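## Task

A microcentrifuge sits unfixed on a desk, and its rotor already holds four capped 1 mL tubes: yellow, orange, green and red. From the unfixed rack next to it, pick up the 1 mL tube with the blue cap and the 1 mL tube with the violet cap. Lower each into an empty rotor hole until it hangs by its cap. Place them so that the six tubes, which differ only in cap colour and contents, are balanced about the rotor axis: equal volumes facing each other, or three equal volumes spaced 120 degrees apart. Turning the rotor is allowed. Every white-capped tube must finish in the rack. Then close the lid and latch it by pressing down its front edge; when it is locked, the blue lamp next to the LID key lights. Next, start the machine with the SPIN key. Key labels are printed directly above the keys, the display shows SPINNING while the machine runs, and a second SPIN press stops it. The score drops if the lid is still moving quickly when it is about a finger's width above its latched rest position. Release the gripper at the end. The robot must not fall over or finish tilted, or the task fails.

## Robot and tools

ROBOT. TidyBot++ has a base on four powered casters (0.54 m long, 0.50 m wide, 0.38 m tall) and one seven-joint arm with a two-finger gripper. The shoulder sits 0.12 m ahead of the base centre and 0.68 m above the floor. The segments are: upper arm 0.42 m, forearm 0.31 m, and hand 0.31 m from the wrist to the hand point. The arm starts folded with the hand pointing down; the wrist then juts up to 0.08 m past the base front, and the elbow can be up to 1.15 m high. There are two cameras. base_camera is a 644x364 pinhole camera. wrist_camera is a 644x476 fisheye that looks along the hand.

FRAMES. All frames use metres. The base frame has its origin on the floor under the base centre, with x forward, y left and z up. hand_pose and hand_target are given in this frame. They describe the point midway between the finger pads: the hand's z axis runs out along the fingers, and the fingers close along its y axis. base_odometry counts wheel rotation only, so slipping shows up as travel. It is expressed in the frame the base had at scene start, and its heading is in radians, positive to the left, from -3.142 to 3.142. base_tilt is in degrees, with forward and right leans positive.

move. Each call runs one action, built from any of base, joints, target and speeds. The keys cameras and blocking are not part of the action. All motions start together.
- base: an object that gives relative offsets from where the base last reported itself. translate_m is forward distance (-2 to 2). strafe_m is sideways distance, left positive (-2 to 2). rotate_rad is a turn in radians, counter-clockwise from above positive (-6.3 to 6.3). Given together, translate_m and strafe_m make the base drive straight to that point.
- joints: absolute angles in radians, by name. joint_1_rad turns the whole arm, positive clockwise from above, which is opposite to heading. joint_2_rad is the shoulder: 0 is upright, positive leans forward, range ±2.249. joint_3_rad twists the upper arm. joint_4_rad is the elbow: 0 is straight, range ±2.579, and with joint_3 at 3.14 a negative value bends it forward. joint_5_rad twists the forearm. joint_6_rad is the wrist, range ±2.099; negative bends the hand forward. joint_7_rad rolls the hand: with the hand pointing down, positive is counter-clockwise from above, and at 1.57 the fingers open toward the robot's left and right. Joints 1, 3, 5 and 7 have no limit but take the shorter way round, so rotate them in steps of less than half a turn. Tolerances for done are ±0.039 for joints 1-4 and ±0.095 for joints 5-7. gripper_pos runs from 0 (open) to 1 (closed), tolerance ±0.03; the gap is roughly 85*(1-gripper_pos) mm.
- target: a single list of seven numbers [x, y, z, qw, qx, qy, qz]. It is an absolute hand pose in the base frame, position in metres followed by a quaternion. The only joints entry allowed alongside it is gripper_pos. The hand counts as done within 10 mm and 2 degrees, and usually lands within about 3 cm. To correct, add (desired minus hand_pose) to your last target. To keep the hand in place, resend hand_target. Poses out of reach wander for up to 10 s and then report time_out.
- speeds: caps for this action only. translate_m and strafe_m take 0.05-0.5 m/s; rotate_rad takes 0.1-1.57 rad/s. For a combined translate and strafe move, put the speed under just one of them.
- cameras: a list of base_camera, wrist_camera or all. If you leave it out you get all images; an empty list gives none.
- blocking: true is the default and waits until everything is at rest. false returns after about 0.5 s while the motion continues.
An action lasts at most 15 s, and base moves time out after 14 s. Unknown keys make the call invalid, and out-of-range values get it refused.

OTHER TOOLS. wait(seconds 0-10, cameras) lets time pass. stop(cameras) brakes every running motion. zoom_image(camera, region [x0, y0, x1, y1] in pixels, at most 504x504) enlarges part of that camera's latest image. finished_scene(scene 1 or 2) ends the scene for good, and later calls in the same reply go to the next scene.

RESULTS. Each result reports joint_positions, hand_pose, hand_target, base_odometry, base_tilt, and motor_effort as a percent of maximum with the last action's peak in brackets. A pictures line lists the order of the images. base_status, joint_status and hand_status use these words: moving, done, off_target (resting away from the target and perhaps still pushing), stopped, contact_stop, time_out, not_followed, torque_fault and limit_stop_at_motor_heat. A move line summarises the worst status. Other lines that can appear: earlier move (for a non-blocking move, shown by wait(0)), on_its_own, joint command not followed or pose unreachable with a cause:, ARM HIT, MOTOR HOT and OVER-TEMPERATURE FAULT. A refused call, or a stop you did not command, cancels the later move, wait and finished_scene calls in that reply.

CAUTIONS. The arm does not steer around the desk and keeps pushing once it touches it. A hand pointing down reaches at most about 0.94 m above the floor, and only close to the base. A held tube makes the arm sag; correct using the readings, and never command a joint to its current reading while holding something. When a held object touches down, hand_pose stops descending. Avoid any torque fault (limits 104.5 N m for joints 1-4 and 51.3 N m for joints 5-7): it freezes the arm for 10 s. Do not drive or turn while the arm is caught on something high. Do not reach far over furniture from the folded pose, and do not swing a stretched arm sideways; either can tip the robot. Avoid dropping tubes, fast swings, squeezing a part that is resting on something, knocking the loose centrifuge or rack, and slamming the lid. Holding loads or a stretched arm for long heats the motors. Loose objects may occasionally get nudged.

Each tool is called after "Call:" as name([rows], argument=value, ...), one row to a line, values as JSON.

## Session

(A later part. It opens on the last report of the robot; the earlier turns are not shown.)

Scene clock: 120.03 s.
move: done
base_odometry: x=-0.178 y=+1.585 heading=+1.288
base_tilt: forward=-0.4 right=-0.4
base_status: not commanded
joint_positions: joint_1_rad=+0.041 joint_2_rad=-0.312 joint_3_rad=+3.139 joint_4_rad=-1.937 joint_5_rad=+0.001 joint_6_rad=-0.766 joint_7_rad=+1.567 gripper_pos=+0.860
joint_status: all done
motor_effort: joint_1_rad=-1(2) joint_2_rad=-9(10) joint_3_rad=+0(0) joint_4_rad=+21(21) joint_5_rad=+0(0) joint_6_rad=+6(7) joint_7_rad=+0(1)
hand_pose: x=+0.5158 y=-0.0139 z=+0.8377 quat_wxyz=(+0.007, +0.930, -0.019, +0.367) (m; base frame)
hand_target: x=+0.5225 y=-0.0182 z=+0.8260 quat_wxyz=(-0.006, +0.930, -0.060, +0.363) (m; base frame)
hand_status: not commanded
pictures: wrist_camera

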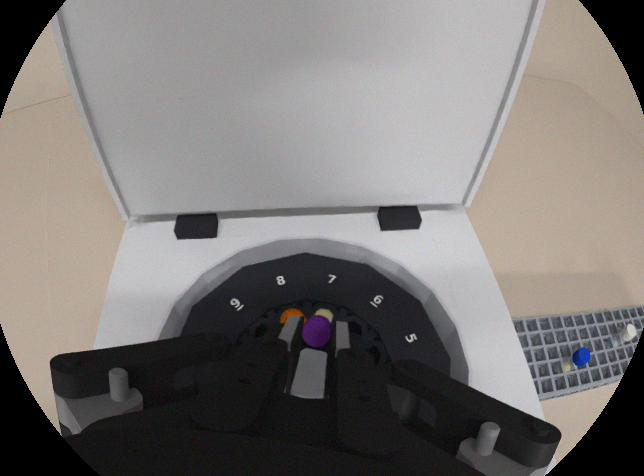

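Call:
move(joints={"gripper_pos": 0.80}, cameras=[])

Call:
move(joints={"joint_2_rad": -0.388, "joint_6_rad": -0.806}, cameras=["wrist_camera"])

Call:
zoom_image(camera="wrist_camera", region=[270, 270, 380, 370])

Scene clock: 121.30 s.
move: done
base_odometry: x=-0.178 y=+1.585 heading=+1.288
base_tilt: forward=-0.3 right=-0.4
base_status: not commanded
joint_positions: joint_1_rad=+0.041 joint_2_rad=-0.312 joint_3_rad=+3.139 joint_4_rad=-1.937 joint_5_rad=+0.001 joint_6_rad=-0.766 joint_7_rad=+1.567 gripper_pos=+0.800
joint_status: all done
motor_effort: joint_1_rad=-1(2) joint_2_rad=-9(10) joint_3_rad=+0(0) joint_4_rad=+20(21) joint_5_rad=+0(1) joint_6_rad=+6(6) joint_7_rad=-1(1)
hand_pose: x=+0.5158 y=-0.0139 z=+0.8377 quat_wxyz=(+0.007, +0.930, -0.019, +0.367) (m; base frame)
hand_target: x=+0.5225 y=-0.0182 z=+0.8260 quat_wxyz=(-0.006, +0.930, -0.060, +0.363) (m; base frame)
hand_status: not commanded
pictures: none
No camera images: "cameras" was empty.

Scene clock: 122.23 s.
move: done
base_odometry: x=-0.178 y=+1.585 heading=+1.288
base_tilt: forward=-0.3 right=-0.4
base_status: not commanded
joint_positions: joint_1_rad=+0.041 joint_2_rad=-0.371 joint_3_rad=+3.139 joint_4_rad=-1.937 joint_5_rad=+0.001 joint_6_rad=-0.776 joint_7_rad=+1.567 gripper_pos=+0.800
joint_status: all done
motor_effort: joint_1_rad=-1(2) joint_2_rad=-8(12) joint_3_rad=+0(0) joint_4_rad=+21(21) joint_5_rad=+0(1) joint_6_rad=+6(7) joint_7_rad=+0(1)
hand_pose: x=+0.5037 y=-0.0134 z=+0.8586 quat_wxyz=(+0.008, +0.921, -0.019, +0.389) (m; base frame)
hand_target: x=+0.4904 y=-0.0167 z=+0.8492 quat_wxyz=(-0.006, +0.925, -0.060, +0.375) (m; base frame)
hand_status: not commanded
pictures: wrist_camera

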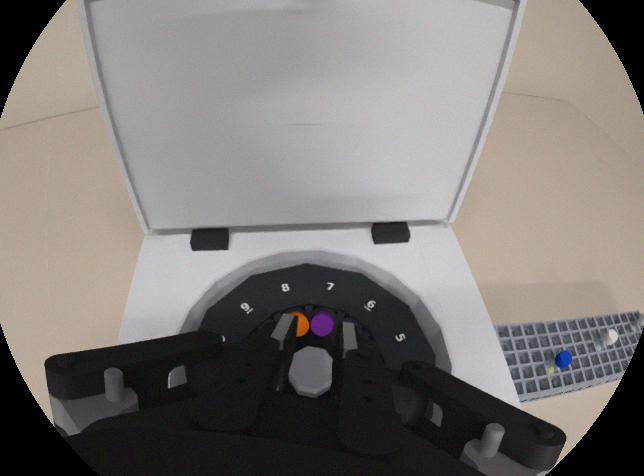

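Scaled by 4.582.

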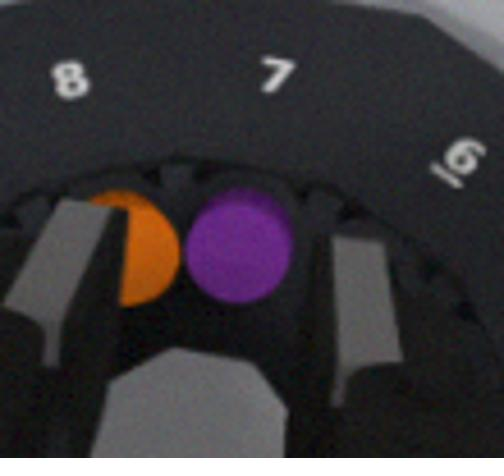

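Call:
move(joints={"gripper_pos": 0.985, "joint_1_rad": 0.097}, cameras=["wrist_camera"])

Scene clock: 126.63 s.
move: done
base_odometry: x=-0.178 y=+1.585 heading=+1.288
base_tilt: forward=-0.4 right=-0.4
base_status: not commanded
joint_positions: joint_1_rad=+0.081 joint_2_rad=-0.371 joint_3_rad=+3.139 joint_4_rad=-1.937 joint_5_rad=+0.001 joint_6_rad=-0.776 joint_7_rad=+1.567 gripper_pos=+0.985
joint_status: all done
motor_effort: joint_1_rad=-1(2) joint_2_rad=-8(8) joint_3_rad=+0(1) joint_4_rad=+21(21) joint_5_rad=+0(1) joint_6_rad=+6(7) joint_7_rad=-1(1)
hand_pose: x=+0.5028 y=-0.0288 z=+0.8586 quat_wxyz=(+0.015, +0.920, -0.038, +0.389) (m; base frame)
hand_target: x=+0.4892 y=-0.0347 z=+0.8492 quat_wxyz=(+0.003, +0.923, -0.082, +0.375) (m; base frame)
hand_status: not commanded
pictures: wrist_camera

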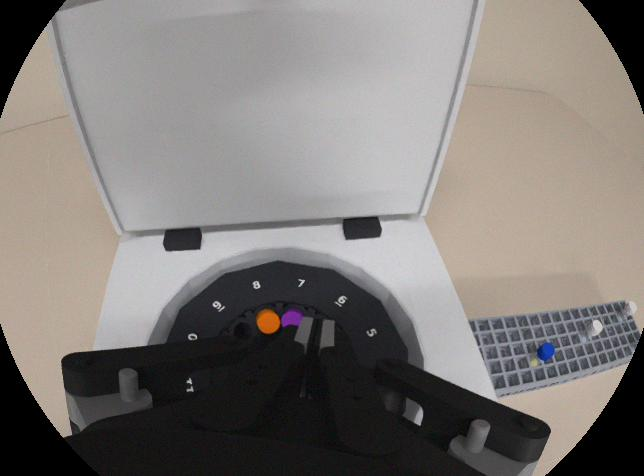

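Call:
move(cameras=["wrist_camera"])

Call:
zoom_image(camera="wrist_camera", region=[200, 160, 480, 380])

Scene clock: 127.70 s.
base_odometry: x=-0.178 y=+1.585 heading=+1.288
base_tilt: forward=-0.4 right=-0.4
base_status: not commanded
joint_positions: joint_1_rad=+0.081 joint_2_rad=-0.371 joint_3_rad=+3.139 joint_4_rad=-1.937 joint_5_rad=+0.001 joint_6_rad=-0.776 joint_7_rad=+1.567 gripper_pos=+0.985
joint_status: all done
motor_effort: joint_1_rad=-1(2) joint_2_rad=-8(8) joint_3_rad=+0(1) joint_4_rad=+21(21) joint_5_rad=+0(1) joint_6_rad=+6(7) joint_7_rad=+0(1)
hand_pose: x=+0.5028 y=-0.0288 z=+0.8586 quat_wxyz=(+0.015, +0.920, -0.038, +0.389) (m; base frame)
hand_target: x=+0.4892 y=-0.0347 z=+0.8492 quat_wxyz=(+0.003, +0.923, -0.082, +0.375) (m; base frame)
hand_status: not commanded
pictures: wrist_camera

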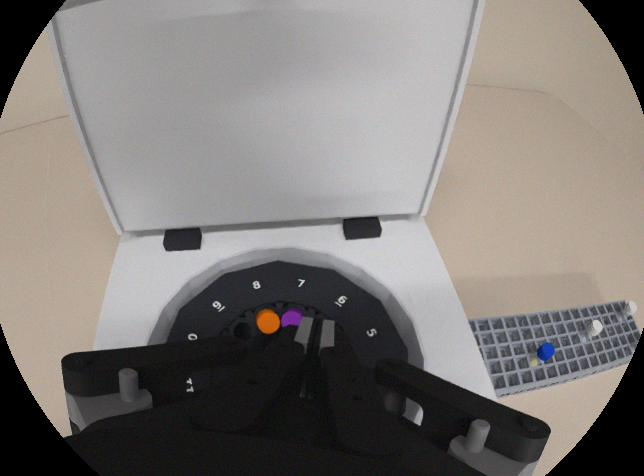

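Scaled by 1.800.

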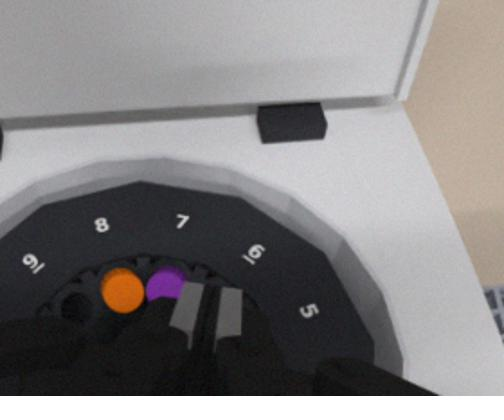

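Call:
move(joints={"joint_2_rad": -0.303, "joint_4_rad": -1.978, "joint_6_rad": -0.718}, cameras=["wrist_camera"])

Call:
zoom_image(camera="wrist_camera", region=[220, 220, 420, 380])

Scene clock: 129.00 s.
move: done
base_odometry: x=-0.178 y=+1.585 heading=+1.288
base_tilt: forward=-0.3 right=-0.4
base_status: not commanded
joint_positions: joint_1_rad=+0.081 joint_2_rad=-0.317 joint_3_rad=+3.139 joint_4_rad=-1.955 joint_5_rad=+0.001 joint_6_rad=-0.744 joint_7_rad=+1.567 gripper_pos=+0.985
joint_status: all done
motor_effort: joint_1_rad=-1(2) joint_2_rad=-9(11) joint_3_rad=+0(1) joint_4_rad=+20(22) joint_5_rad=+0(0) joint_6_rad=+6(7) joint_7_rad=-1(1)
hand_pose: x=+0.5147 y=-0.0297 z=+0.8349 quat_wxyz=(+0.015, +0.928, -0.038, +0.370) (m; base frame)
hand_target: x=+0.5162 y=-0.0373 z=+0.8226 quat_wxyz=(+0.003, +0.927, -0.083, +0.366) (m; base frame)
hand_status: not commanded
pictures: wrist_camera

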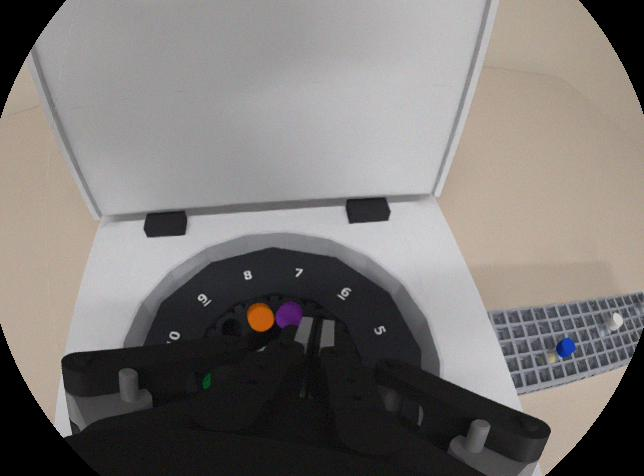

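Scaled by 2.520.

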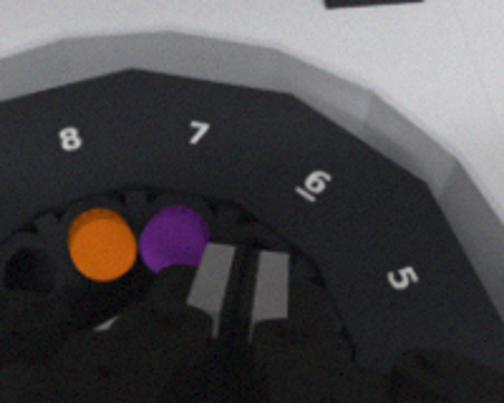

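Call:
move(joints={"joint_1_rad": 0.048, "joint_2_rad": -0.289, "joint_6_rad": -0.700}, cameras=["wrist_camera"])

Call:
zoom_image(camera="wrist_camera", region=[220, 220, 420, 380])

Scene clock: 130.20 s.
move: done
base_odometry: x=-0.178 y=+1.585 heading=+1.288
base_tilt: forward=-0.4 right=-0.4
base_status: not commanded
joint_positions: joint_1_rad=+0.059 joint_2_rad=-0.312 joint_3_rad=+3.139 joint_4_rad=-1.955 joint_5_rad=+0.001 joint_6_rad=-0.736 joint_7_rad=+1.567 gripper_pos=+0.985
joint_status: all done
motor_effort: joint_1_rad=-1(2) joint_2_rad=-9(10) joint_3_rad=+1(1) joint_4_rad=+20(21) joint_5_rad=+0(1) joint_6_rad=+6(7) joint_7_rad=-1(1)
hand_pose: x=+0.5180 y=-0.0215 z=+0.8346 quat_wxyz=(+0.011, +0.928, -0.028, +0.372) (m; base frame)
hand_target: x=+0.5236 y=-0.0181 z=+0.8208 quat_wxyz=(-0.006, +0.928, -0.060, +0.367) (m; base frame)
hand_status: not commanded
pictures: wrist_camera

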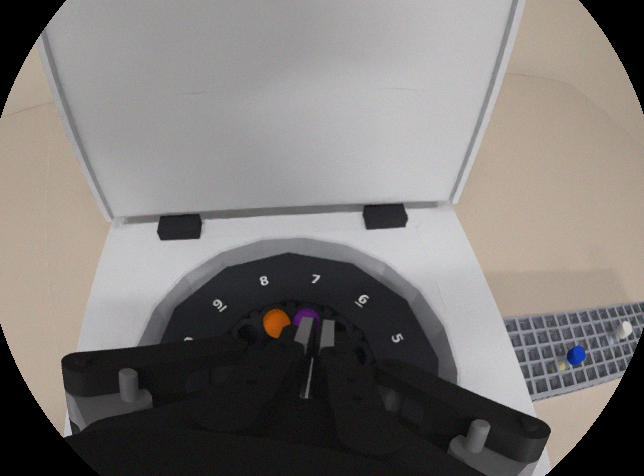

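Scaled by 2.520.

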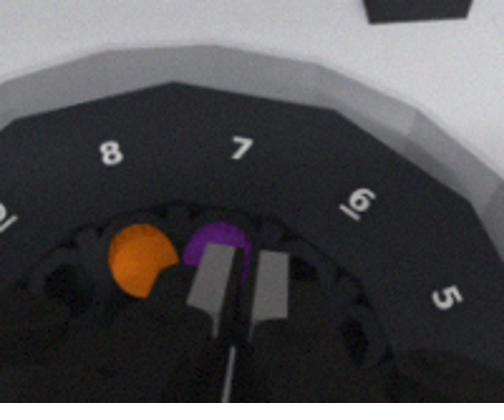

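Call:
move(joints={"joint_1_rad": 0.107}, cameras=[])

Call:
move(joints={"joint_2_rad": -0.272, "joint_6_rad": -0.680}, cameras=["wrist_camera"])

Call:
zoom_image(camera="wrist_camera", region=[220, 220, 420, 380])

Scene clock: 132.57 s.
move: done
base_odometry: x=-0.178 y=+1.585 heading=+1.288
base_tilt: forward=-0.4 right=-0.4
base_status: not commanded
joint_positions: joint_1_rad=+0.093 joint_2_rad=-0.312 joint_3_rad=+3.139 joint_4_rad=-1.955 joint_5_rad=+0.001 joint_6_rad=-0.736 joint_7_rad=+1.567 gripper_pos=+0.985
joint_status: all done
motor_effort: joint_1_rad=-1(2) joint_2_rad=-9(10) joint_3_rad=+0(1) joint_4_rad=+21(21) joint_5_rad=+0(1) joint_6_rad=+6(6) joint_7_rad=-1(1)
hand_pose: x=+0.5171 y=-0.0349 z=+0.8346 quat_wxyz=(+0.017, +0.927, -0.044, +0.372) (m; base frame)
hand_target: x=+0.5219 y=-0.0419 z=+0.8208 quat_wxyz=(+0.005, +0.926, -0.087, +0.367) (m; base frame)
hand_status: not commanded
pictures: none
No camera images: "cameras" was empty.

Scene clock: 133.20 s.
move: done
base_odometry: x=-0.178 y=+1.585 heading=+1.288
base_tilt: forward=-0.3 right=-0.3
base_status: not commanded
joint_positions: joint_1_rad=+0.093 joint_2_rad=-0.294 joint_3_rad=+3.139 joint_4_rad=-1.955 joint_5_rad=+0.001 joint_6_rad=-0.716 joint_7_rad=+1.567 gripper_pos=+0.985
joint_status: all done
motor_effort: joint_1_rad=-1(1) joint_2_rad=-10(11) joint_3_rad=+0(1) joint_4_rad=+21(21) joint_5_rad=+0(1) joint_6_rad=+6(7) joint_7_rad=-1(1)
hand_pose: x=+0.5242 y=-0.0356 z=+0.8319 quat_wxyz=(+0.017, +0.927, -0.044, +0.373) (m; base frame)
hand_target: x=+0.5287 y=-0.0427 z=+0.8182 quat_wxyz=(+0.005, +0.925, -0.087, +0.369) (m; base frame)
hand_status: not commanded
pictures: wrist_camera

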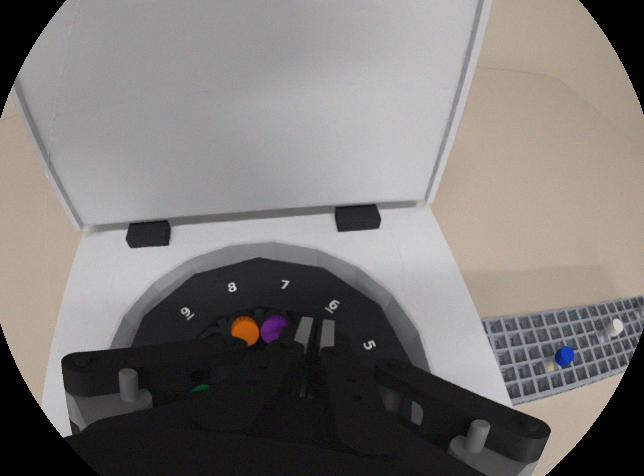

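Scaled by 2.520.

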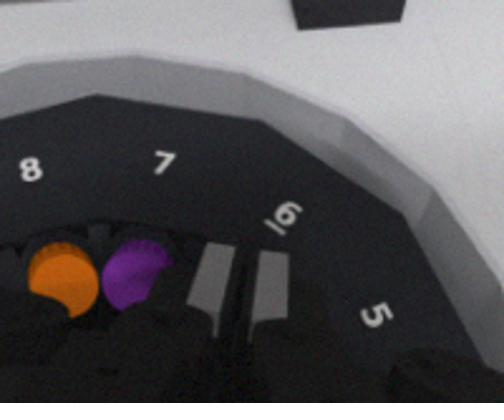

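Call:
move(joints={"joint_2_rad": -0.322}, cameras=[])

Scene clock: 134.37 s.
move: done
base_odometry: x=-0.178 y=+1.585 heading=+1.288
base_tilt: forward=-0.4 right=-0.3
base_status: not commanded
joint_positions: joint_1_rad=+0.093 joint_2_rad=-0.307 joint_3_rad=+3.139 joint_4_rad=-1.955 joint_5_rad=+0.001 joint_6_rad=-0.716 joint_7_rad=+1.567 gripper_pos=+0.985
joint_status: all done
motor_effort: joint_1_rad=-1(2) joint_2_rad=-10(12) joint_3_rad=+0(0) joint_4_rad=+21(21) joint_5_rad=+0(0) joint_6_rad=+6(6) joint_7_rad=+0(1)
hand_pose: x=+0.5222 y=-0.0354 z=+0.8370 quat_wxyz=(+0.017, +0.924, -0.043, +0.379) (m; base frame)
hand_target: x=+0.5214 y=-0.0419 z=+0.8386 quat_wxyz=(+0.005, +0.916, -0.086, +0.392) (m; base frame)
hand_status: not commanded
pictures: none
No camera images: "cameras" was empty.

Call:
move(joints={"joint_2_rad": -0.278}, cameras=[])

Scene clock: 135.30 s.
move: done
base_odometry: x=-0.178 y=+1.585 heading=+1.288
base_tilt: forward=-0.3 right=-0.3
base_status: not commanded
joint_positions: joint_1_rad=+0.093 joint_2_rad=-0.292 joint_3_rad=+3.139 joint_4_rad=-1.955 joint_5_rad=+0.001 joint_6_rad=-0.716 joint_7_rad=+1.567 gripper_pos=+0.985
joint_status: all done
motor_effort: joint_1_rad=-1(2) joint_2_rad=-10(11) joint_3_rad=+0(0) joint_4_rad=+21(21) joint_5_rad=+0(0) joint_6_rad=+6(6) joint_7_rad=+0(1)
hand_pose: x=+0.5244 y=-0.0356 z=+0.8307 quat_wxyz=(+0.017, +0.927, -0.044, +0.372) (m; base frame)
hand_target: x=+0.5279 y=-0.0426 z=+0.8206 quat_wxyz=(+0.005, +0.924, -0.087, +0.372) (m; base frame)
hand_status: not commanded
pictures: none
No camera images: "cameras" was empty.

Call:
move(joints={"joint_2_rad": -0.316}, cameras=[])

Scene clock: 136.10 s.
move: done
base_odometry: x=-0.178 y=+1.585 heading=+1.288
base_tilt: forward=-0.4 right=-0.4
base_status: not commanded
joint_positions: joint_1_rad=+0.093 joint_2_rad=-0.301 joint_3_rad=+3.139 joint_4_rad=-1.955 joint_5_rad=+0.001 joint_6_rad=-0.716 joint_7_rad=+1.567 gripper_pos=+0.985
joint_status: all done
motor_effort: joint_1_rad=-1(2) joint_2_rad=-10(11) joint_3_rad=+0(0) joint_4_rad=+21(21) joint_5_rad=+0(0) joint_6_rad=+6(6) joint_7_rad=+0(1)
hand_pose: x=+0.5231 y=-0.0355 z=+0.8345 quat_wxyz=(+0.017, +0.925, -0.044, +0.376) (m; base frame)
hand_target: x=+0.5224 y=-0.0420 z=+0.8362 quat_wxyz=(+0.005, +0.917, -0.086, +0.389) (m; base frame)
hand_status: not commanded
pictures: none
No camera images: "cameras" was empty.

Call:
move(joints={"joint_1_rad": 0.05}, cameras=["wrist_camera"])

Call:
zoom_image(camera="wrist_camera", region=[220, 220, 420, 380])

Scene clock: 137.07 s.
move: done
base_odometry: x=-0.178 y=+1.585 heading=+1.288
base_tilt: forward=-0.3 right=-0.4
base_status: not commanded
joint_positions: joint_1_rad=+0.063 joint_2_rad=-0.301 joint_3_rad=+3.139 joint_4_rad=-1.955 joint_5_rad=+0.001 joint_6_rad=-0.716 joint_7_rad=+1.567 gripper_pos=+0.985
joint_status: all done
motor_effort: joint_1_rad=-1(2) joint_2_rad=-10(10) joint_3_rad=+0(1) joint_4_rad=+21(21) joint_5_rad=+0(1) joint_6_rad=+6(6) joint_7_rad=+0(1)
hand_pose: x=+0.5239 y=-0.0233 z=+0.8345 quat_wxyz=(+0.011, +0.926, -0.030, +0.376) (m; base frame)
hand_target: x=+0.5241 y=-0.0189 z=+0.8362 quat_wxyz=(-0.006, +0.919, -0.060, +0.389) (m; base frame)
hand_status: not commanded
pictures: wrist_camera

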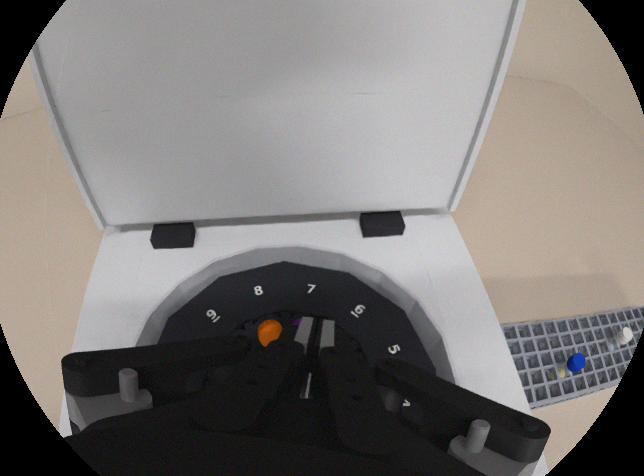

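Scaled by 2.520.

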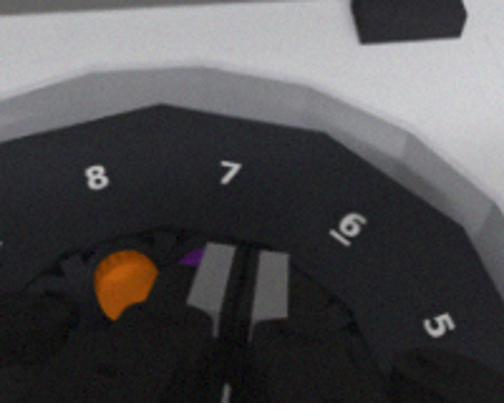

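Call:
move(joints={"joint_1_rad": 0.03}, cameras=["wrist_camera"])

Call:
zoom_image(camera="wrist_camera", region=[220, 220, 420, 380])

Scene clock: 139.43 s.
move: done
base_odometry: x=-0.178 y=+1.585 heading=+1.288
base_tilt: forward=-0.3 right=-0.4
base_status: not commanded
joint_positions: joint_1_rad=+0.047 joint_2_rad=-0.301 joint_3_rad=+3.139 joint_4_rad=-1.955 joint_5_rad=+0.001 joint_6_rad=-0.716 joint_7_rad=+1.567 gripper_pos=+0.985
joint_status: all done
motor_effort: joint_1_rad=-1(2) joint_2_rad=-10(10) joint_3_rad=+0(1) joint_4_rad=+20(21) joint_5_rad=+0(0) joint_6_rad=+6(6) joint_7_rad=+0(1)
hand_pose: x=+0.5243 y=-0.0168 z=+0.8345 quat_wxyz=(+0.008, +0.926, -0.022, +0.376) (m; base frame)
hand_target: x=+0.5244 y=-0.0108 z=+0.8362 quat_wxyz=(-0.010, +0.920, -0.051, +0.389) (m; base frame)
hand_status: not commanded
pictures: wrist_camera

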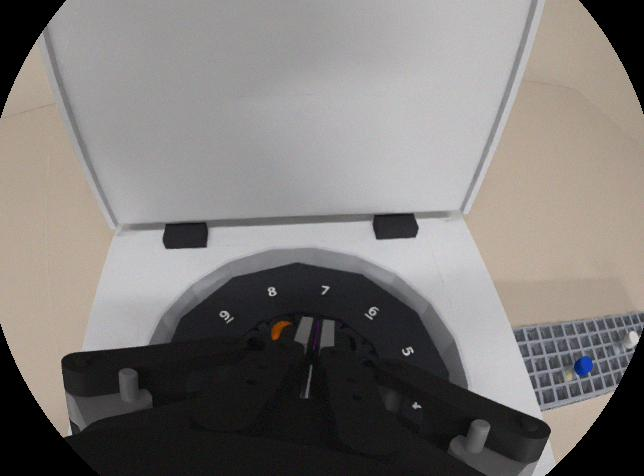

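Scaled by 2.520.

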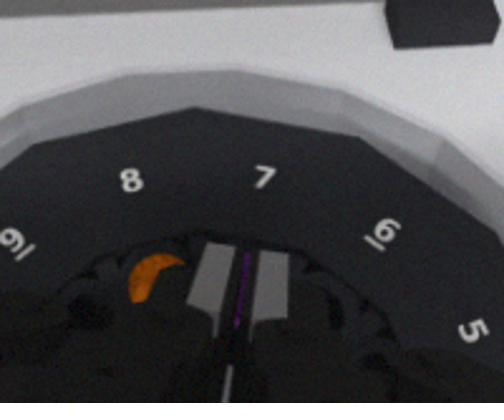

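Call:
move(joints={"joint_2_rad": -0.279, "joint_6_rad": -0.676}, cameras=[])

Scene clock: 141.33 s.
move: done
base_odometry: x=-0.178 y=+1.585 heading=+1.288
base_tilt: forward=-0.4 right=-0.4
base_status: not commanded
joint_positions: joint_1_rad=+0.047 joint_2_rad=-0.291 joint_3_rad=+3.139 joint_4_rad=-1.955 joint_5_rad=+0.001 joint_6_rad=-0.714 joint_7_rad=+1.567 gripper_pos=+0.985
joint_status: all done
motor_effort: joint_1_rad=-1(2) joint_2_rad=-10(11) joint_3_rad=+0(1) joint_4_rad=+20(21) joint_5_rad=+0(1) joint_6_rad=+6(7) joint_7_rad=-1(1)
hand_pose: x=+0.5260 y=-0.0169 z=+0.8307 quat_wxyz=(+0.008, +0.928, -0.022, +0.372) (m; base frame)
hand_target: x=+0.5307 y=-0.0110 z=+0.8219 quat_wxyz=(-0.009, +0.926, -0.051, +0.374) (m; base frame)
hand_status: not commanded
pictures: none
No camera images: "cameras" was empty.

Call:
move(joints={"joint_2_rad": -0.272, "joint_6_rad": -0.672}, cameras=["wrist_camera"])

Call:
zoom_image(camera="wrist_camera", region=[220, 220, 420, 380])

Scene clock: 141.97 s.
move: done
base_odometry: x=-0.178 y=+1.585 heading=+1.288
base_tilt: forward=-0.4 right=-0.4
base_status: not commanded
joint_positions: joint_1_rad=+0.047 joint_2_rad=-0.290 joint_3_rad=+3.139 joint_4_rad=-1.955 joint_5_rad=+0.001 joint_6_rad=-0.711 joint_7_rad=+1.567 gripper_pos=+0.985
joint_status: all done
motor_effort: joint_1_rad=-1(1) joint_2_rad=-10(11) joint_3_rad=+0(0) joint_4_rad=+20(21) joint_5_rad=+0(1) joint_6_rad=+6(6) joint_7_rad=+0(1)
hand_pose: x=+0.5271 y=-0.0169 z=+0.8310 quat_wxyz=(+0.008, +0.927, -0.022, +0.373) (m; base frame)
hand_target: x=+0.5326 y=-0.0111 z=+0.8199 quat_wxyz=(-0.009, +0.927, -0.051, +0.373) (m; base frame)
hand_status: not commanded
pictures: wrist_camera

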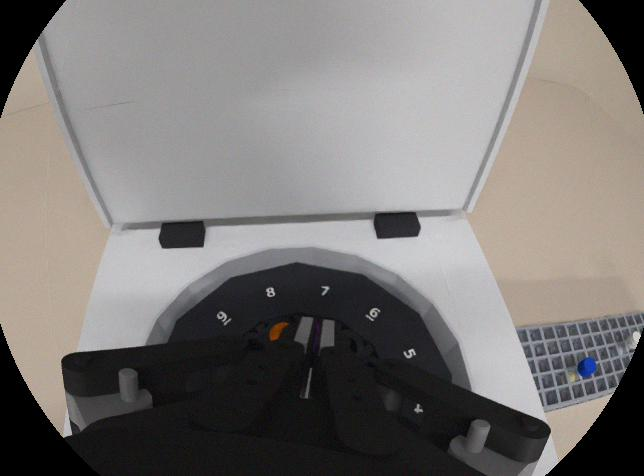

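Scaled by 2.520.

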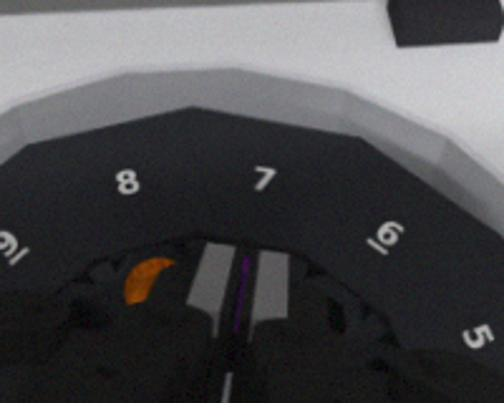

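Call:
move(joints={"joint_2_rad": -0.265, "joint_6_rad": -0.668}, cameras=[])

Scene clock: 142.53 s.
move: done
base_odometry: x=-0.178 y=+1.585 heading=+1.288
base_tilt: forward=-0.4 right=-0.3
base_status: not commanded
joint_positions: joint_1_rad=+0.047 joint_2_rad=-0.287 joint_3_rad=+3.139 joint_4_rad=-1.955 joint_5_rad=+0.001 joint_6_rad=-0.707 joint_7_rad=+1.567 gripper_pos=+0.985
joint_status: all done
motor_effort: joint_1_rad=-1(2) joint_2_rad=-10(11) joint_3_rad=+0(0) joint_4_rad=+21(21) joint_5_rad=+0(0) joint_6_rad=+6(6) joint_7_rad=-1(1)
hand_pose: x=+0.5284 y=-0.0170 z=+0.8305 quat_wxyz=(+0.008, +0.927, -0.022, +0.374) (m; base frame)
hand_target: x=+0.5344 y=-0.0111 z=+0.8178 quat_wxyz=(-0.009, +0.927, -0.051, +0.371) (m; base frame)
hand_status: not commanded
pictures: none
No camera images: "cameras" was empty.

Call:
move(joints={"joint_2_rad": -0.257, "joint_6_rad": -0.664}, cameras=["wrist_camera"])

Call:
zoom_image(camera="wrist_camera", region=[220, 220, 420, 380])

Scene clock: 143.13 s.
move: done
base_odometry: x=-0.178 y=+1.585 heading=+1.288
base_tilt: forward=-0.3 right=-0.3
base_status: not commanded
joint_positions: joint_1_rad=+0.047 joint_2_rad=-0.285 joint_3_rad=+3.139 joint_4_rad=-1.955 joint_5_rad=+0.001 joint_6_rad=-0.705 joint_7_rad=+1.567 gripper_pos=+0.985
joint_status: all done
motor_effort: joint_1_rad=+0(2) joint_2_rad=-8(10) joint_3_rad=+1(1) joint_4_rad=+20(21) joint_5_rad=+1(1) joint_6_rad=+6(7) joint_7_rad=+0(1)
hand_pose: x=+0.5290 y=-0.0169 z=+0.8303 quat_wxyz=(+0.008, +0.927, -0.022, +0.374) (m; base frame)
hand_target: x=+0.5364 y=-0.0112 z=+0.8153 quat_wxyz=(-0.009, +0.928, -0.051, +0.369) (m; base frame)
hand_status: not commanded
pictures: wrist_camera

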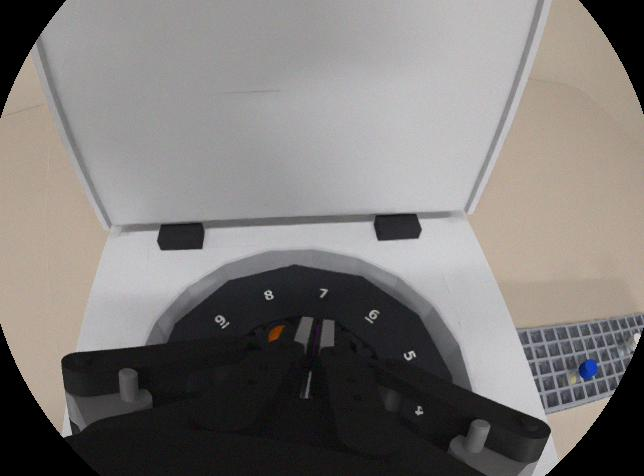

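Scaled by 2.520.

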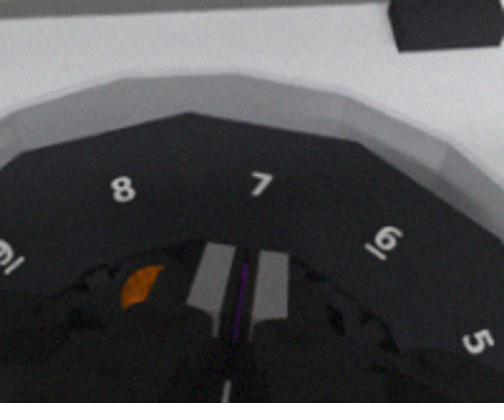

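Call:
move(joints={"joint_2_rad": -0.320, "joint_4_rad": -1.934, "joint_6_rad": -0.672}, cameras=[])

Call:
move(joints={"joint_1_rad": 0.096}, cameras=["wrist_camera"])

Call:
zoom_image(camera="wrist_camera", region=[220, 220, 420, 380])

Scene clock: 151.30 s.
move: done
base_odometry: x=-0.178 y=+1.585 heading=+1.288
base_tilt: forward=-0.3 right=-0.4
base_status: not commanded
joint_positions: joint_1_rad=+0.047 joint_2_rad=-0.298 joint_3_rad=+3.139 joint_4_rad=-1.937 joint_5_rad=+0.001 joint_6_rad=-0.705 joint_7_rad=+1.567 gripper_pos=+0.985
joint_status: all done
motor_effort: joint_1_rad=-1(1) joint_2_rad=-10(12) joint_3_rad=+0(1) joint_4_rad=+21(22) joint_5_rad=+0(1) joint_6_rad=+6(7) joint_7_rad=+0(1)
hand_pose: x=+0.5316 y=-0.0170 z=+0.8451 quat_wxyz=(+0.009, +0.921, -0.022, +0.388) (m; base frame)
hand_target: x=+0.5356 y=-0.0112 z=+0.8635 quat_wxyz=(-0.011, +0.908, -0.050, +0.415) (m; base frame)
hand_status: not commanded
pictures: none
No camera images: "cameras" was empty.

Scene clock: 152.10 s.
move: done
base_odometry: x=-0.178 y=+1.585 heading=+1.288
base_tilt: forward=-0.4 right=-0.4
base_status: not commanded
joint_positions: joint_1_rad=+0.082 joint_2_rad=-0.298 joint_3_rad=+3.139 joint_4_rad=-1.937 joint_5_rad=+0.001 joint_6_rad=-0.705 joint_7_rad=+1.567 gripper_pos=+0.985
joint_status: all done
motor_effort: joint_1_rad=-1(2) joint_2_rad=-10(10) joint_3_rad=+0(1) joint_4_rad=+21(21) joint_5_rad=+0(1) joint_6_rad=+6(7) joint_7_rad=-1(1)
hand_pose: x=+0.5307 y=-0.0317 z=+0.8451 quat_wxyz=(+0.015, +0.921, -0.038, +0.388) (m; base frame)
hand_target: x=+0.5339 y=-0.0386 z=+0.8635 quat_wxyz=(+0.003, +0.906, -0.080, +0.415) (m; base frame)
hand_status: not commanded
pictures: wrist_camera

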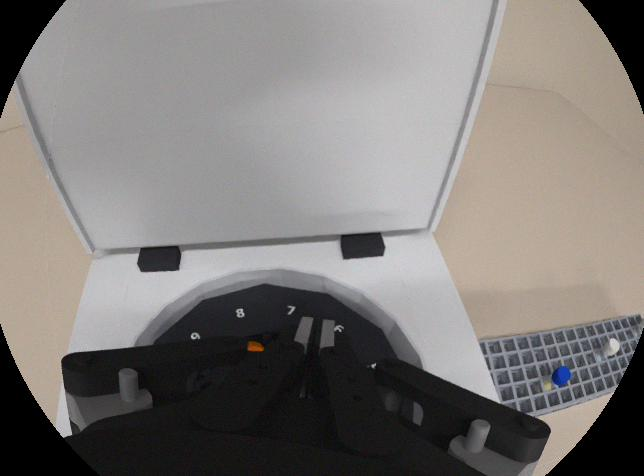

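Scaled by 2.520.

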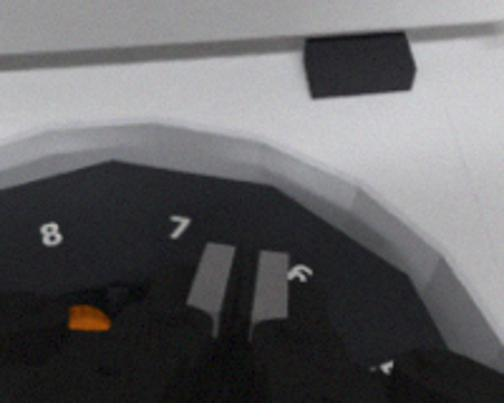

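Call:
move(joints={"joint_2_rad": -0.256}, cameras=["wrist_camera"])

Call:
zoom_image(camera="wrist_camera", region=[220, 220, 420, 380])

Scene clock: 153.27 s.
move: done
base_odometry: x=-0.178 y=+1.585 heading=+1.288
base_tilt: forward=-0.4 right=-0.3
base_status: not commanded
joint_positions: joint_1_rad=+0.082 joint_2_rad=-0.270 joint_3_rad=+3.139 joint_4_rad=-1.937 joint_5_rad=+0.001 joint_6_rad=-0.705 joint_7_rad=+1.567 gripper_pos=+0.985
joint_status: all done
motor_effort: joint_1_rad=-1(2) joint_2_rad=-11(12) joint_3_rad=+0(0) joint_4_rad=+20(21) joint_5_rad=+0(0) joint_6_rad=+6(7) joint_7_rad=-1(1)
hand_pose: x=+0.5350 y=-0.0321 z=+0.8336 quat_wxyz=(+0.015, +0.926, -0.039, +0.375) (m; base frame)
hand_target: x=+0.5447 y=-0.0396 z=+0.8365 quat_wxyz=(+0.003, +0.919, -0.081, +0.386) (m; base frame)
hand_status: not commanded
pictures: wrist_camera

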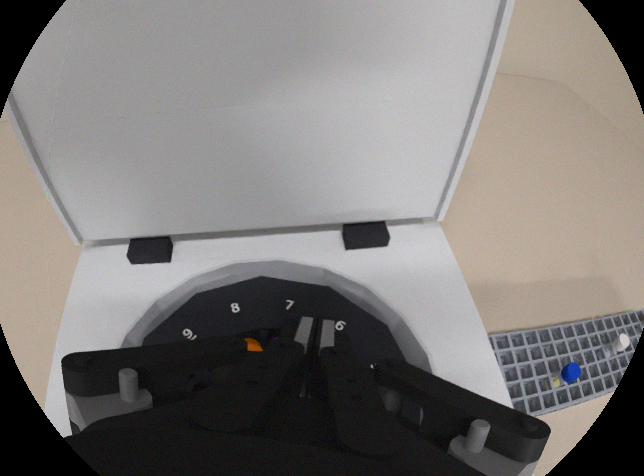

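Scaled by 2.520.

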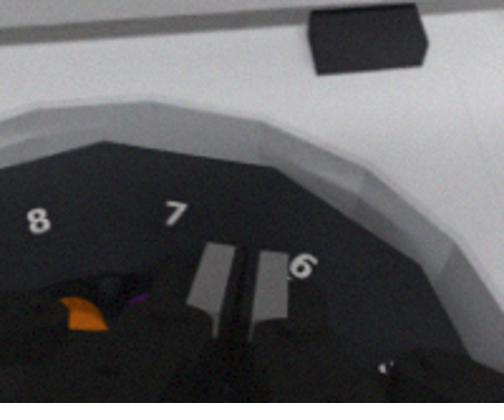

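Call:
move(joints={"joint_1_rad": 0.052}, cameras=["wrist_camera"])

Call:
zoom_image(camera="wrist_camera", region=[220, 220, 420, 380])

Scene clock: 154.07 s.
move: done
base_odometry: x=-0.178 y=+1.585 heading=+1.288
base_tilt: forward=-0.3 right=-0.4
base_status: not commanded
joint_positions: joint_1_rad=+0.066 joint_2_rad=-0.270 joint_3_rad=+3.139 joint_4_rad=-1.937 joint_5_rad=+0.001 joint_6_rad=-0.705 joint_7_rad=+1.567 gripper_pos=+0.985
joint_status: all done
motor_effort: joint_1_rad=-2(3) joint_2_rad=-11(11) joint_3_rad=+0(1) joint_4_rad=+20(21) joint_5_rad=+0(1) joint_6_rad=+6(7) joint_7_rad=+0(1)
hand_pose: x=+0.5355 y=-0.0253 z=+0.8337 quat_wxyz=(+0.012, +0.926, -0.031, +0.375) (m; base frame)
hand_target: x=+0.5460 y=-0.0209 z=+0.8365 quat_wxyz=(-0.006, +0.921, -0.061, +0.386) (m; base frame)
hand_status: not commanded
pictures: wrist_camera

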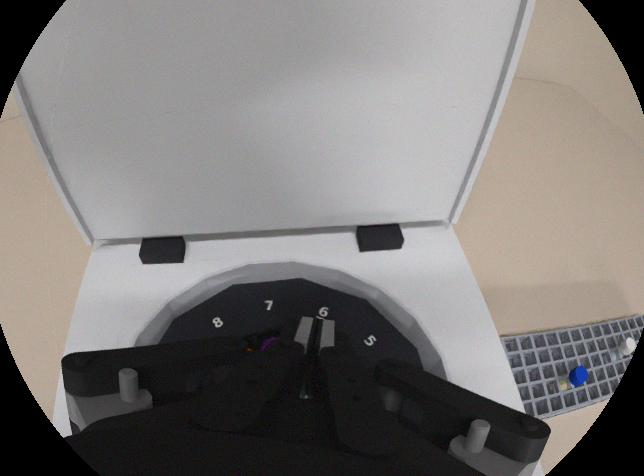

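Scaled by 2.520.

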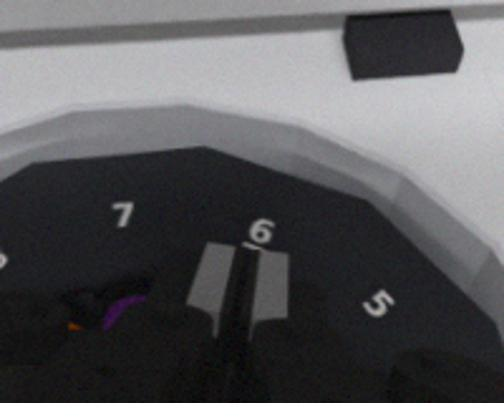

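Call:
move(joints={"joint_1_rad": 0.026}, cameras=["wrist_camera"])

Call:
zoom_image(camera="wrist_camera", region=[180, 220, 380, 380])

Scene clock: 154.87 s.
move: done
base_odometry: x=-0.178 y=+1.585 heading=+1.288
base_tilt: forward=-0.3 right=-0.4
base_status: not commanded
joint_positions: joint_1_rad=+0.046 joint_2_rad=-0.270 joint_3_rad=+3.139 joint_4_rad=-1.937 joint_5_rad=+0.001 joint_6_rad=-0.705 joint_7_rad=+1.567 gripper_pos=+0.985
joint_status: all done
motor_effort: joint_1_rad=-1(2) joint_2_rad=-11(11) joint_3_rad=+0(1) joint_4_rad=+20(21) joint_5_rad=+0(1) joint_6_rad=+6(6) joint_7_rad=-1(1)
hand_pose: x=+0.5360 y=-0.0169 z=+0.8337 quat_wxyz=(+0.008, +0.927, -0.022, +0.375) (m; base frame)
hand_target: x=+0.5464 y=-0.0098 z=+0.8365 quat_wxyz=(-0.011, +0.921, -0.049, +0.385) (m; base frame)
hand_status: not commanded
pictures: wrist_camera

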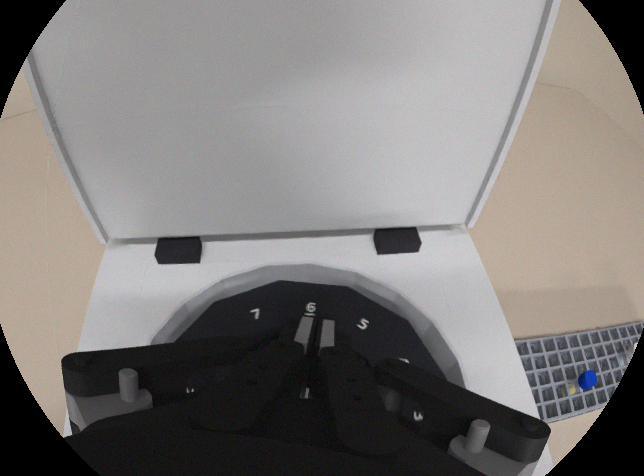

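Scaled by 2.520.

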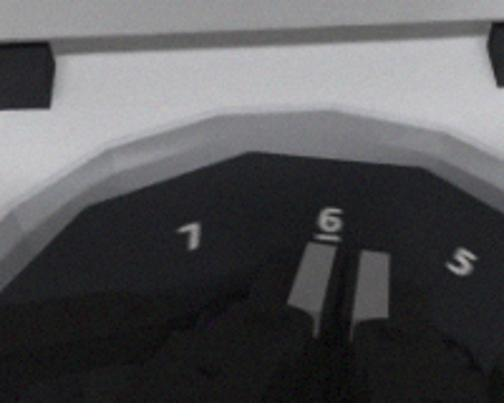

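Call:
move(joints={"joint_1_rad": 0.008}, cameras=["wrist_camera"])

Call:
zoom_image(camera="wrist_camera", region=[180, 220, 380, 380])

Scene clock: 157.57 s.
move: done
base_odometry: x=-0.178 y=+1.585 heading=+1.288
base_tilt: forward=-0.4 right=-0.4
base_status: not commanded
joint_positions: joint_1_rad=+0.027 joint_2_rad=-0.270 joint_3_rad=+3.139 joint_4_rad=-1.937 joint_5_rad=+0.001 joint_6_rad=-0.705 joint_7_rad=+1.567 gripper_pos=+0.985
joint_status: all done
motor_effort: joint_1_rad=-1(2) joint_2_rad=-11(11) joint_3_rad=+0(1) joint_4_rad=+21(21) joint_5_rad=+0(0) joint_6_rad=+6(7) joint_7_rad=+0(1)
hand_pose: x=+0.5362 y=-0.0091 z=+0.8337 quat_wxyz=(+0.005, +0.927, -0.013, +0.376) (m; base frame)
hand_target: x=+0.5465 y=-0.0021 z=+0.8365 quat_wxyz=(-0.014, +0.922, -0.041, +0.385) (m; base frame)
hand_status: not commanded
pictures: wrist_camera

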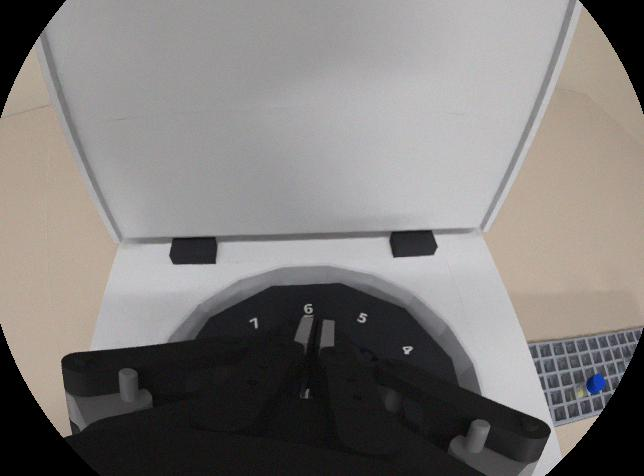

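Scaled by 2.520.

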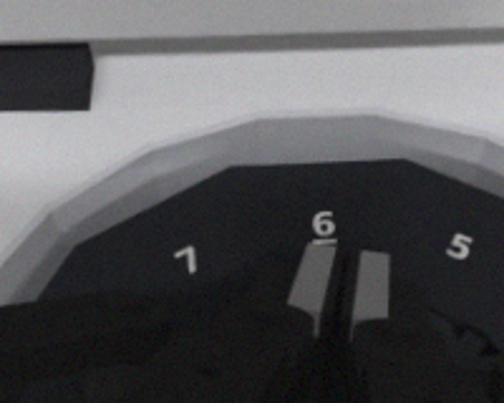

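Call:
move(joints={"joint_1_rad": -0.010}, cameras=["wrist_camera"])

Call:
zoom_image(camera="wrist_camera", region=[180, 220, 380, 380])

Scene clock: 158.37 s.
move: done
base_odometry: x=-0.178 y=+1.585 heading=+1.288
base_tilt: forward=-0.4 right=-0.4
base_status: not commanded
joint_positions: joint_1_rad=+0.011 joint_2_rad=-0.270 joint_3_rad=+3.140 joint_4_rad=-1.937 joint_5_rad=+0.001 joint_6_rad=-0.705 joint_7_rad=+1.567 gripper_pos=+0.985
joint_status: all done
motor_effort: joint_1_rad=-1(3) joint_2_rad=-11(11) joint_3_rad=+0(1) joint_4_rad=+21(21) joint_5_rad=+0(1) joint_6_rad=+6(6) joint_7_rad=-1(1)
hand_pose: x=+0.5364 y=-0.0024 z=+0.8338 quat_wxyz=(+0.002, +0.927, -0.006, +0.376) (m; base frame)
hand_target: x=+0.5465 y=+0.0056 z=+0.8365 quat_wxyz=(-0.017, +0.922, -0.033, +0.385) (m; base frame)
hand_status: not commanded
pictures: wrist_camera

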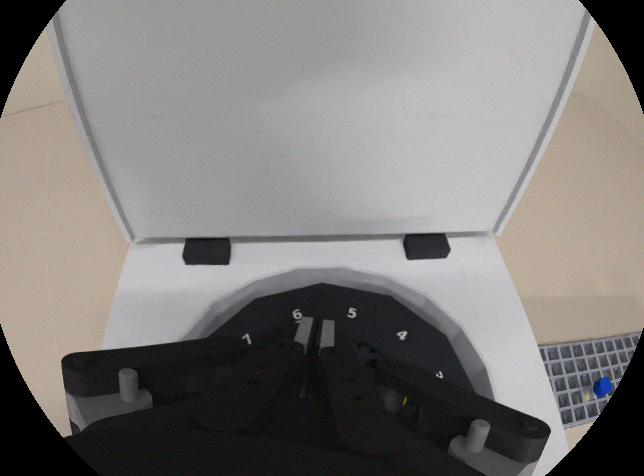

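Scaled by 2.520.

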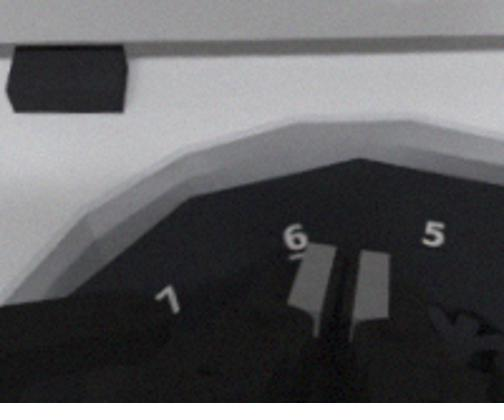

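Call:
move(joints={"joint_1_rad": -0.021, "joint_2_rad": -0.298, "joint_4_rad": -1.969}, cameras=["wrist_camera"])

Call:
zoom_image(camera="wrist_camera", region=[200, 220, 400, 380])

Scene clock: 159.43 s.
move: done
base_odometry: x=-0.178 y=+1.585 heading=+1.288
base_tilt: forward=-0.4 right=-0.4
base_status: not commanded
joint_positions: joint_1_rad=+0.002 joint_2_rad=-0.283 joint_3_rad=+3.140 joint_4_rad=-1.949 joint_5_rad=+0.001 joint_6_rad=-0.703 joint_7_rad=+1.567 gripper_pos=+0.985
joint_status: all done
motor_effort: joint_1_rad=-1(2) joint_2_rad=-10(12) joint_3_rad=+0(0) joint_4_rad=+20(21) joint_5_rad=+0(1) joint_6_rad=+6(7) joint_7_rad=+0(1)
hand_pose: x=+0.5316 y=+0.0012 z=+0.8330 quat_wxyz=(+0.000, +0.926, -0.002, +0.377) (m; base frame)
hand_target: x=+0.5311 y=+0.0100 z=+0.8354 quat_wxyz=(-0.020, +0.921, -0.028, +0.388) (m; base frame)
hand_status: not commanded
pictures: wrist_camera

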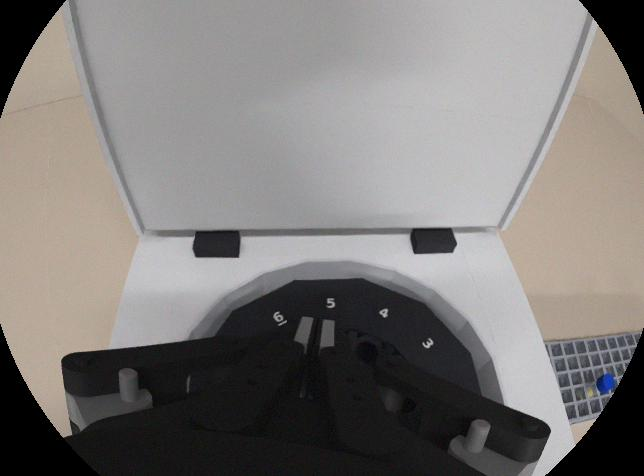

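Scaled by 2.520.

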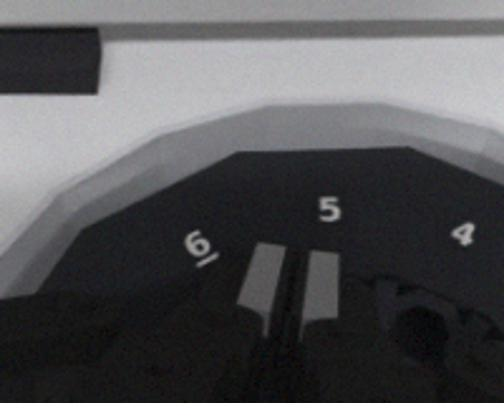

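Call:
move(joints={"joint_1_rad": -0.028, "joint_2_rad": -0.316, "joint_4_rad": -1.983}, cameras=["wrist_camera"])

Call:
zoom_image(camera="wrist_camera", region=[200, 220, 400, 380])

Scene clock: 160.43 s.
move: done
base_odometry: x=-0.178 y=+1.585 heading=+1.288
base_tilt: forward=-0.4 right=-0.4
base_status: not commanded
joint_positions: joint_1_rad=-0.005 joint_2_rad=-0.294 joint_3_rad=+3.140 joint_4_rad=-1.959 joint_5_rad=+0.001 joint_6_rad=-0.702 joint_7_rad=+1.567 gripper_pos=+0.985
joint_status: all done
motor_effort: joint_1_rad=-1(2) joint_2_rad=-10(12) joint_3_rad=+0(1) joint_4_rad=+20(21) joint_5_rad=+0(1) joint_6_rad=+6(6) joint_7_rad=-1(1)
hand_pose: x=+0.5275 y=+0.0041 z=+0.8323 quat_wxyz=(-0.001, +0.926, +0.002, +0.377) (m; base frame)
hand_target: x=+0.5248 y=+0.0127 z=+0.8353 quat_wxyz=(-0.021, +0.920, -0.024, +0.390) (m; base frame)
hand_status: not commanded
pictures: wrist_camera

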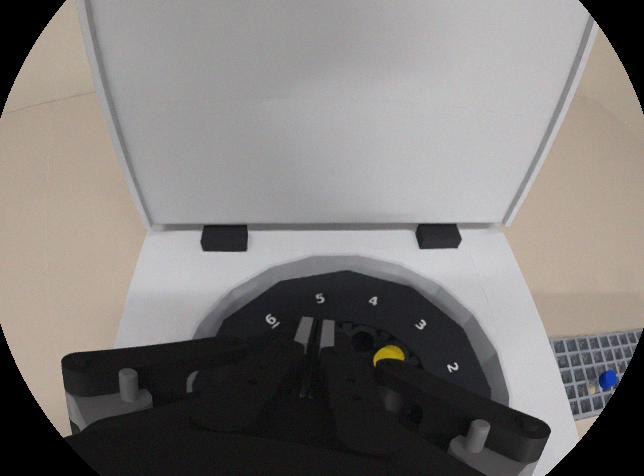

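Scaled by 2.520.

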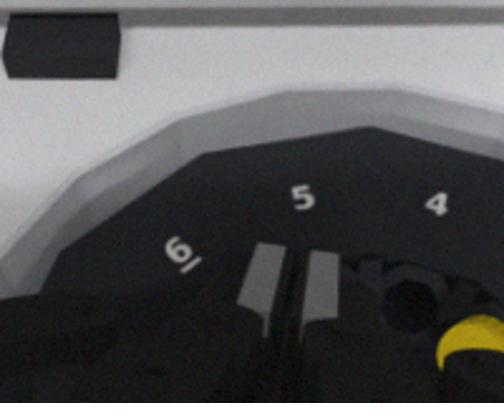

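Call:
move(joints={"joint_1_rad": -0.033, "joint_2_rad": -0.330, "joint_4_rad": -1.992}, cameras=["wrist_camera"])

Call:
zoom_image(camera="wrist_camera", region=[200, 220, 400, 380])

Scene clock: 161.43 s.
move: done
base_odometry: x=-0.178 y=+1.585 heading=+1.288
base_tilt: forward=-0.4 right=-0.4
base_status: not commanded
joint_positions: joint_1_rad=-0.010 joint_2_rad=-0.305 joint_3_rad=+3.140 joint_4_rad=-1.967 joint_5_rad=+0.001 joint_6_rad=-0.702 joint_7_rad=+1.567 gripper_pos=+0.985
joint_status: all done
motor_effort: joint_1_rad=-1(2) joint_2_rad=-10(11) joint_3_rad=+0(0) joint_4_rad=+20(21) joint_5_rad=+0(1) joint_6_rad=+6(6) joint_7_rad=+0(1)
hand_pose: x=+0.5238 y=+0.0062 z=+0.8325 quat_wxyz=(-0.002, +0.925, +0.004, +0.379) (m; base frame)
hand_target: x=+0.5204 y=+0.0146 z=+0.8361 quat_wxyz=(-0.022, +0.919, -0.022, +0.392) (m; base frame)
hand_status: not commanded
pictures: wrist_camera

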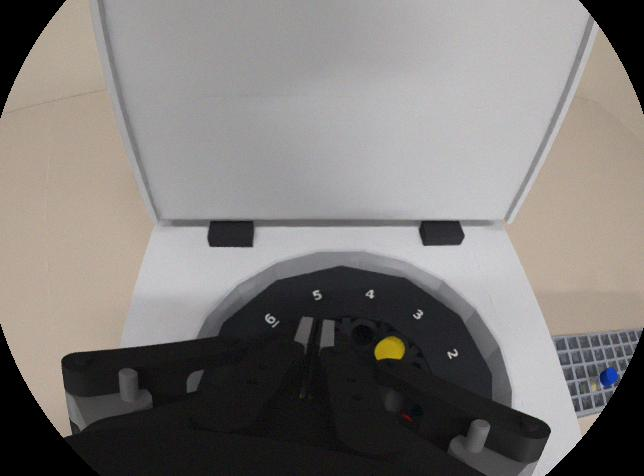

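Scaled by 2.520.

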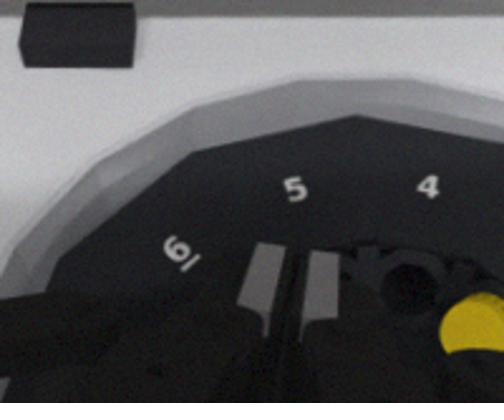

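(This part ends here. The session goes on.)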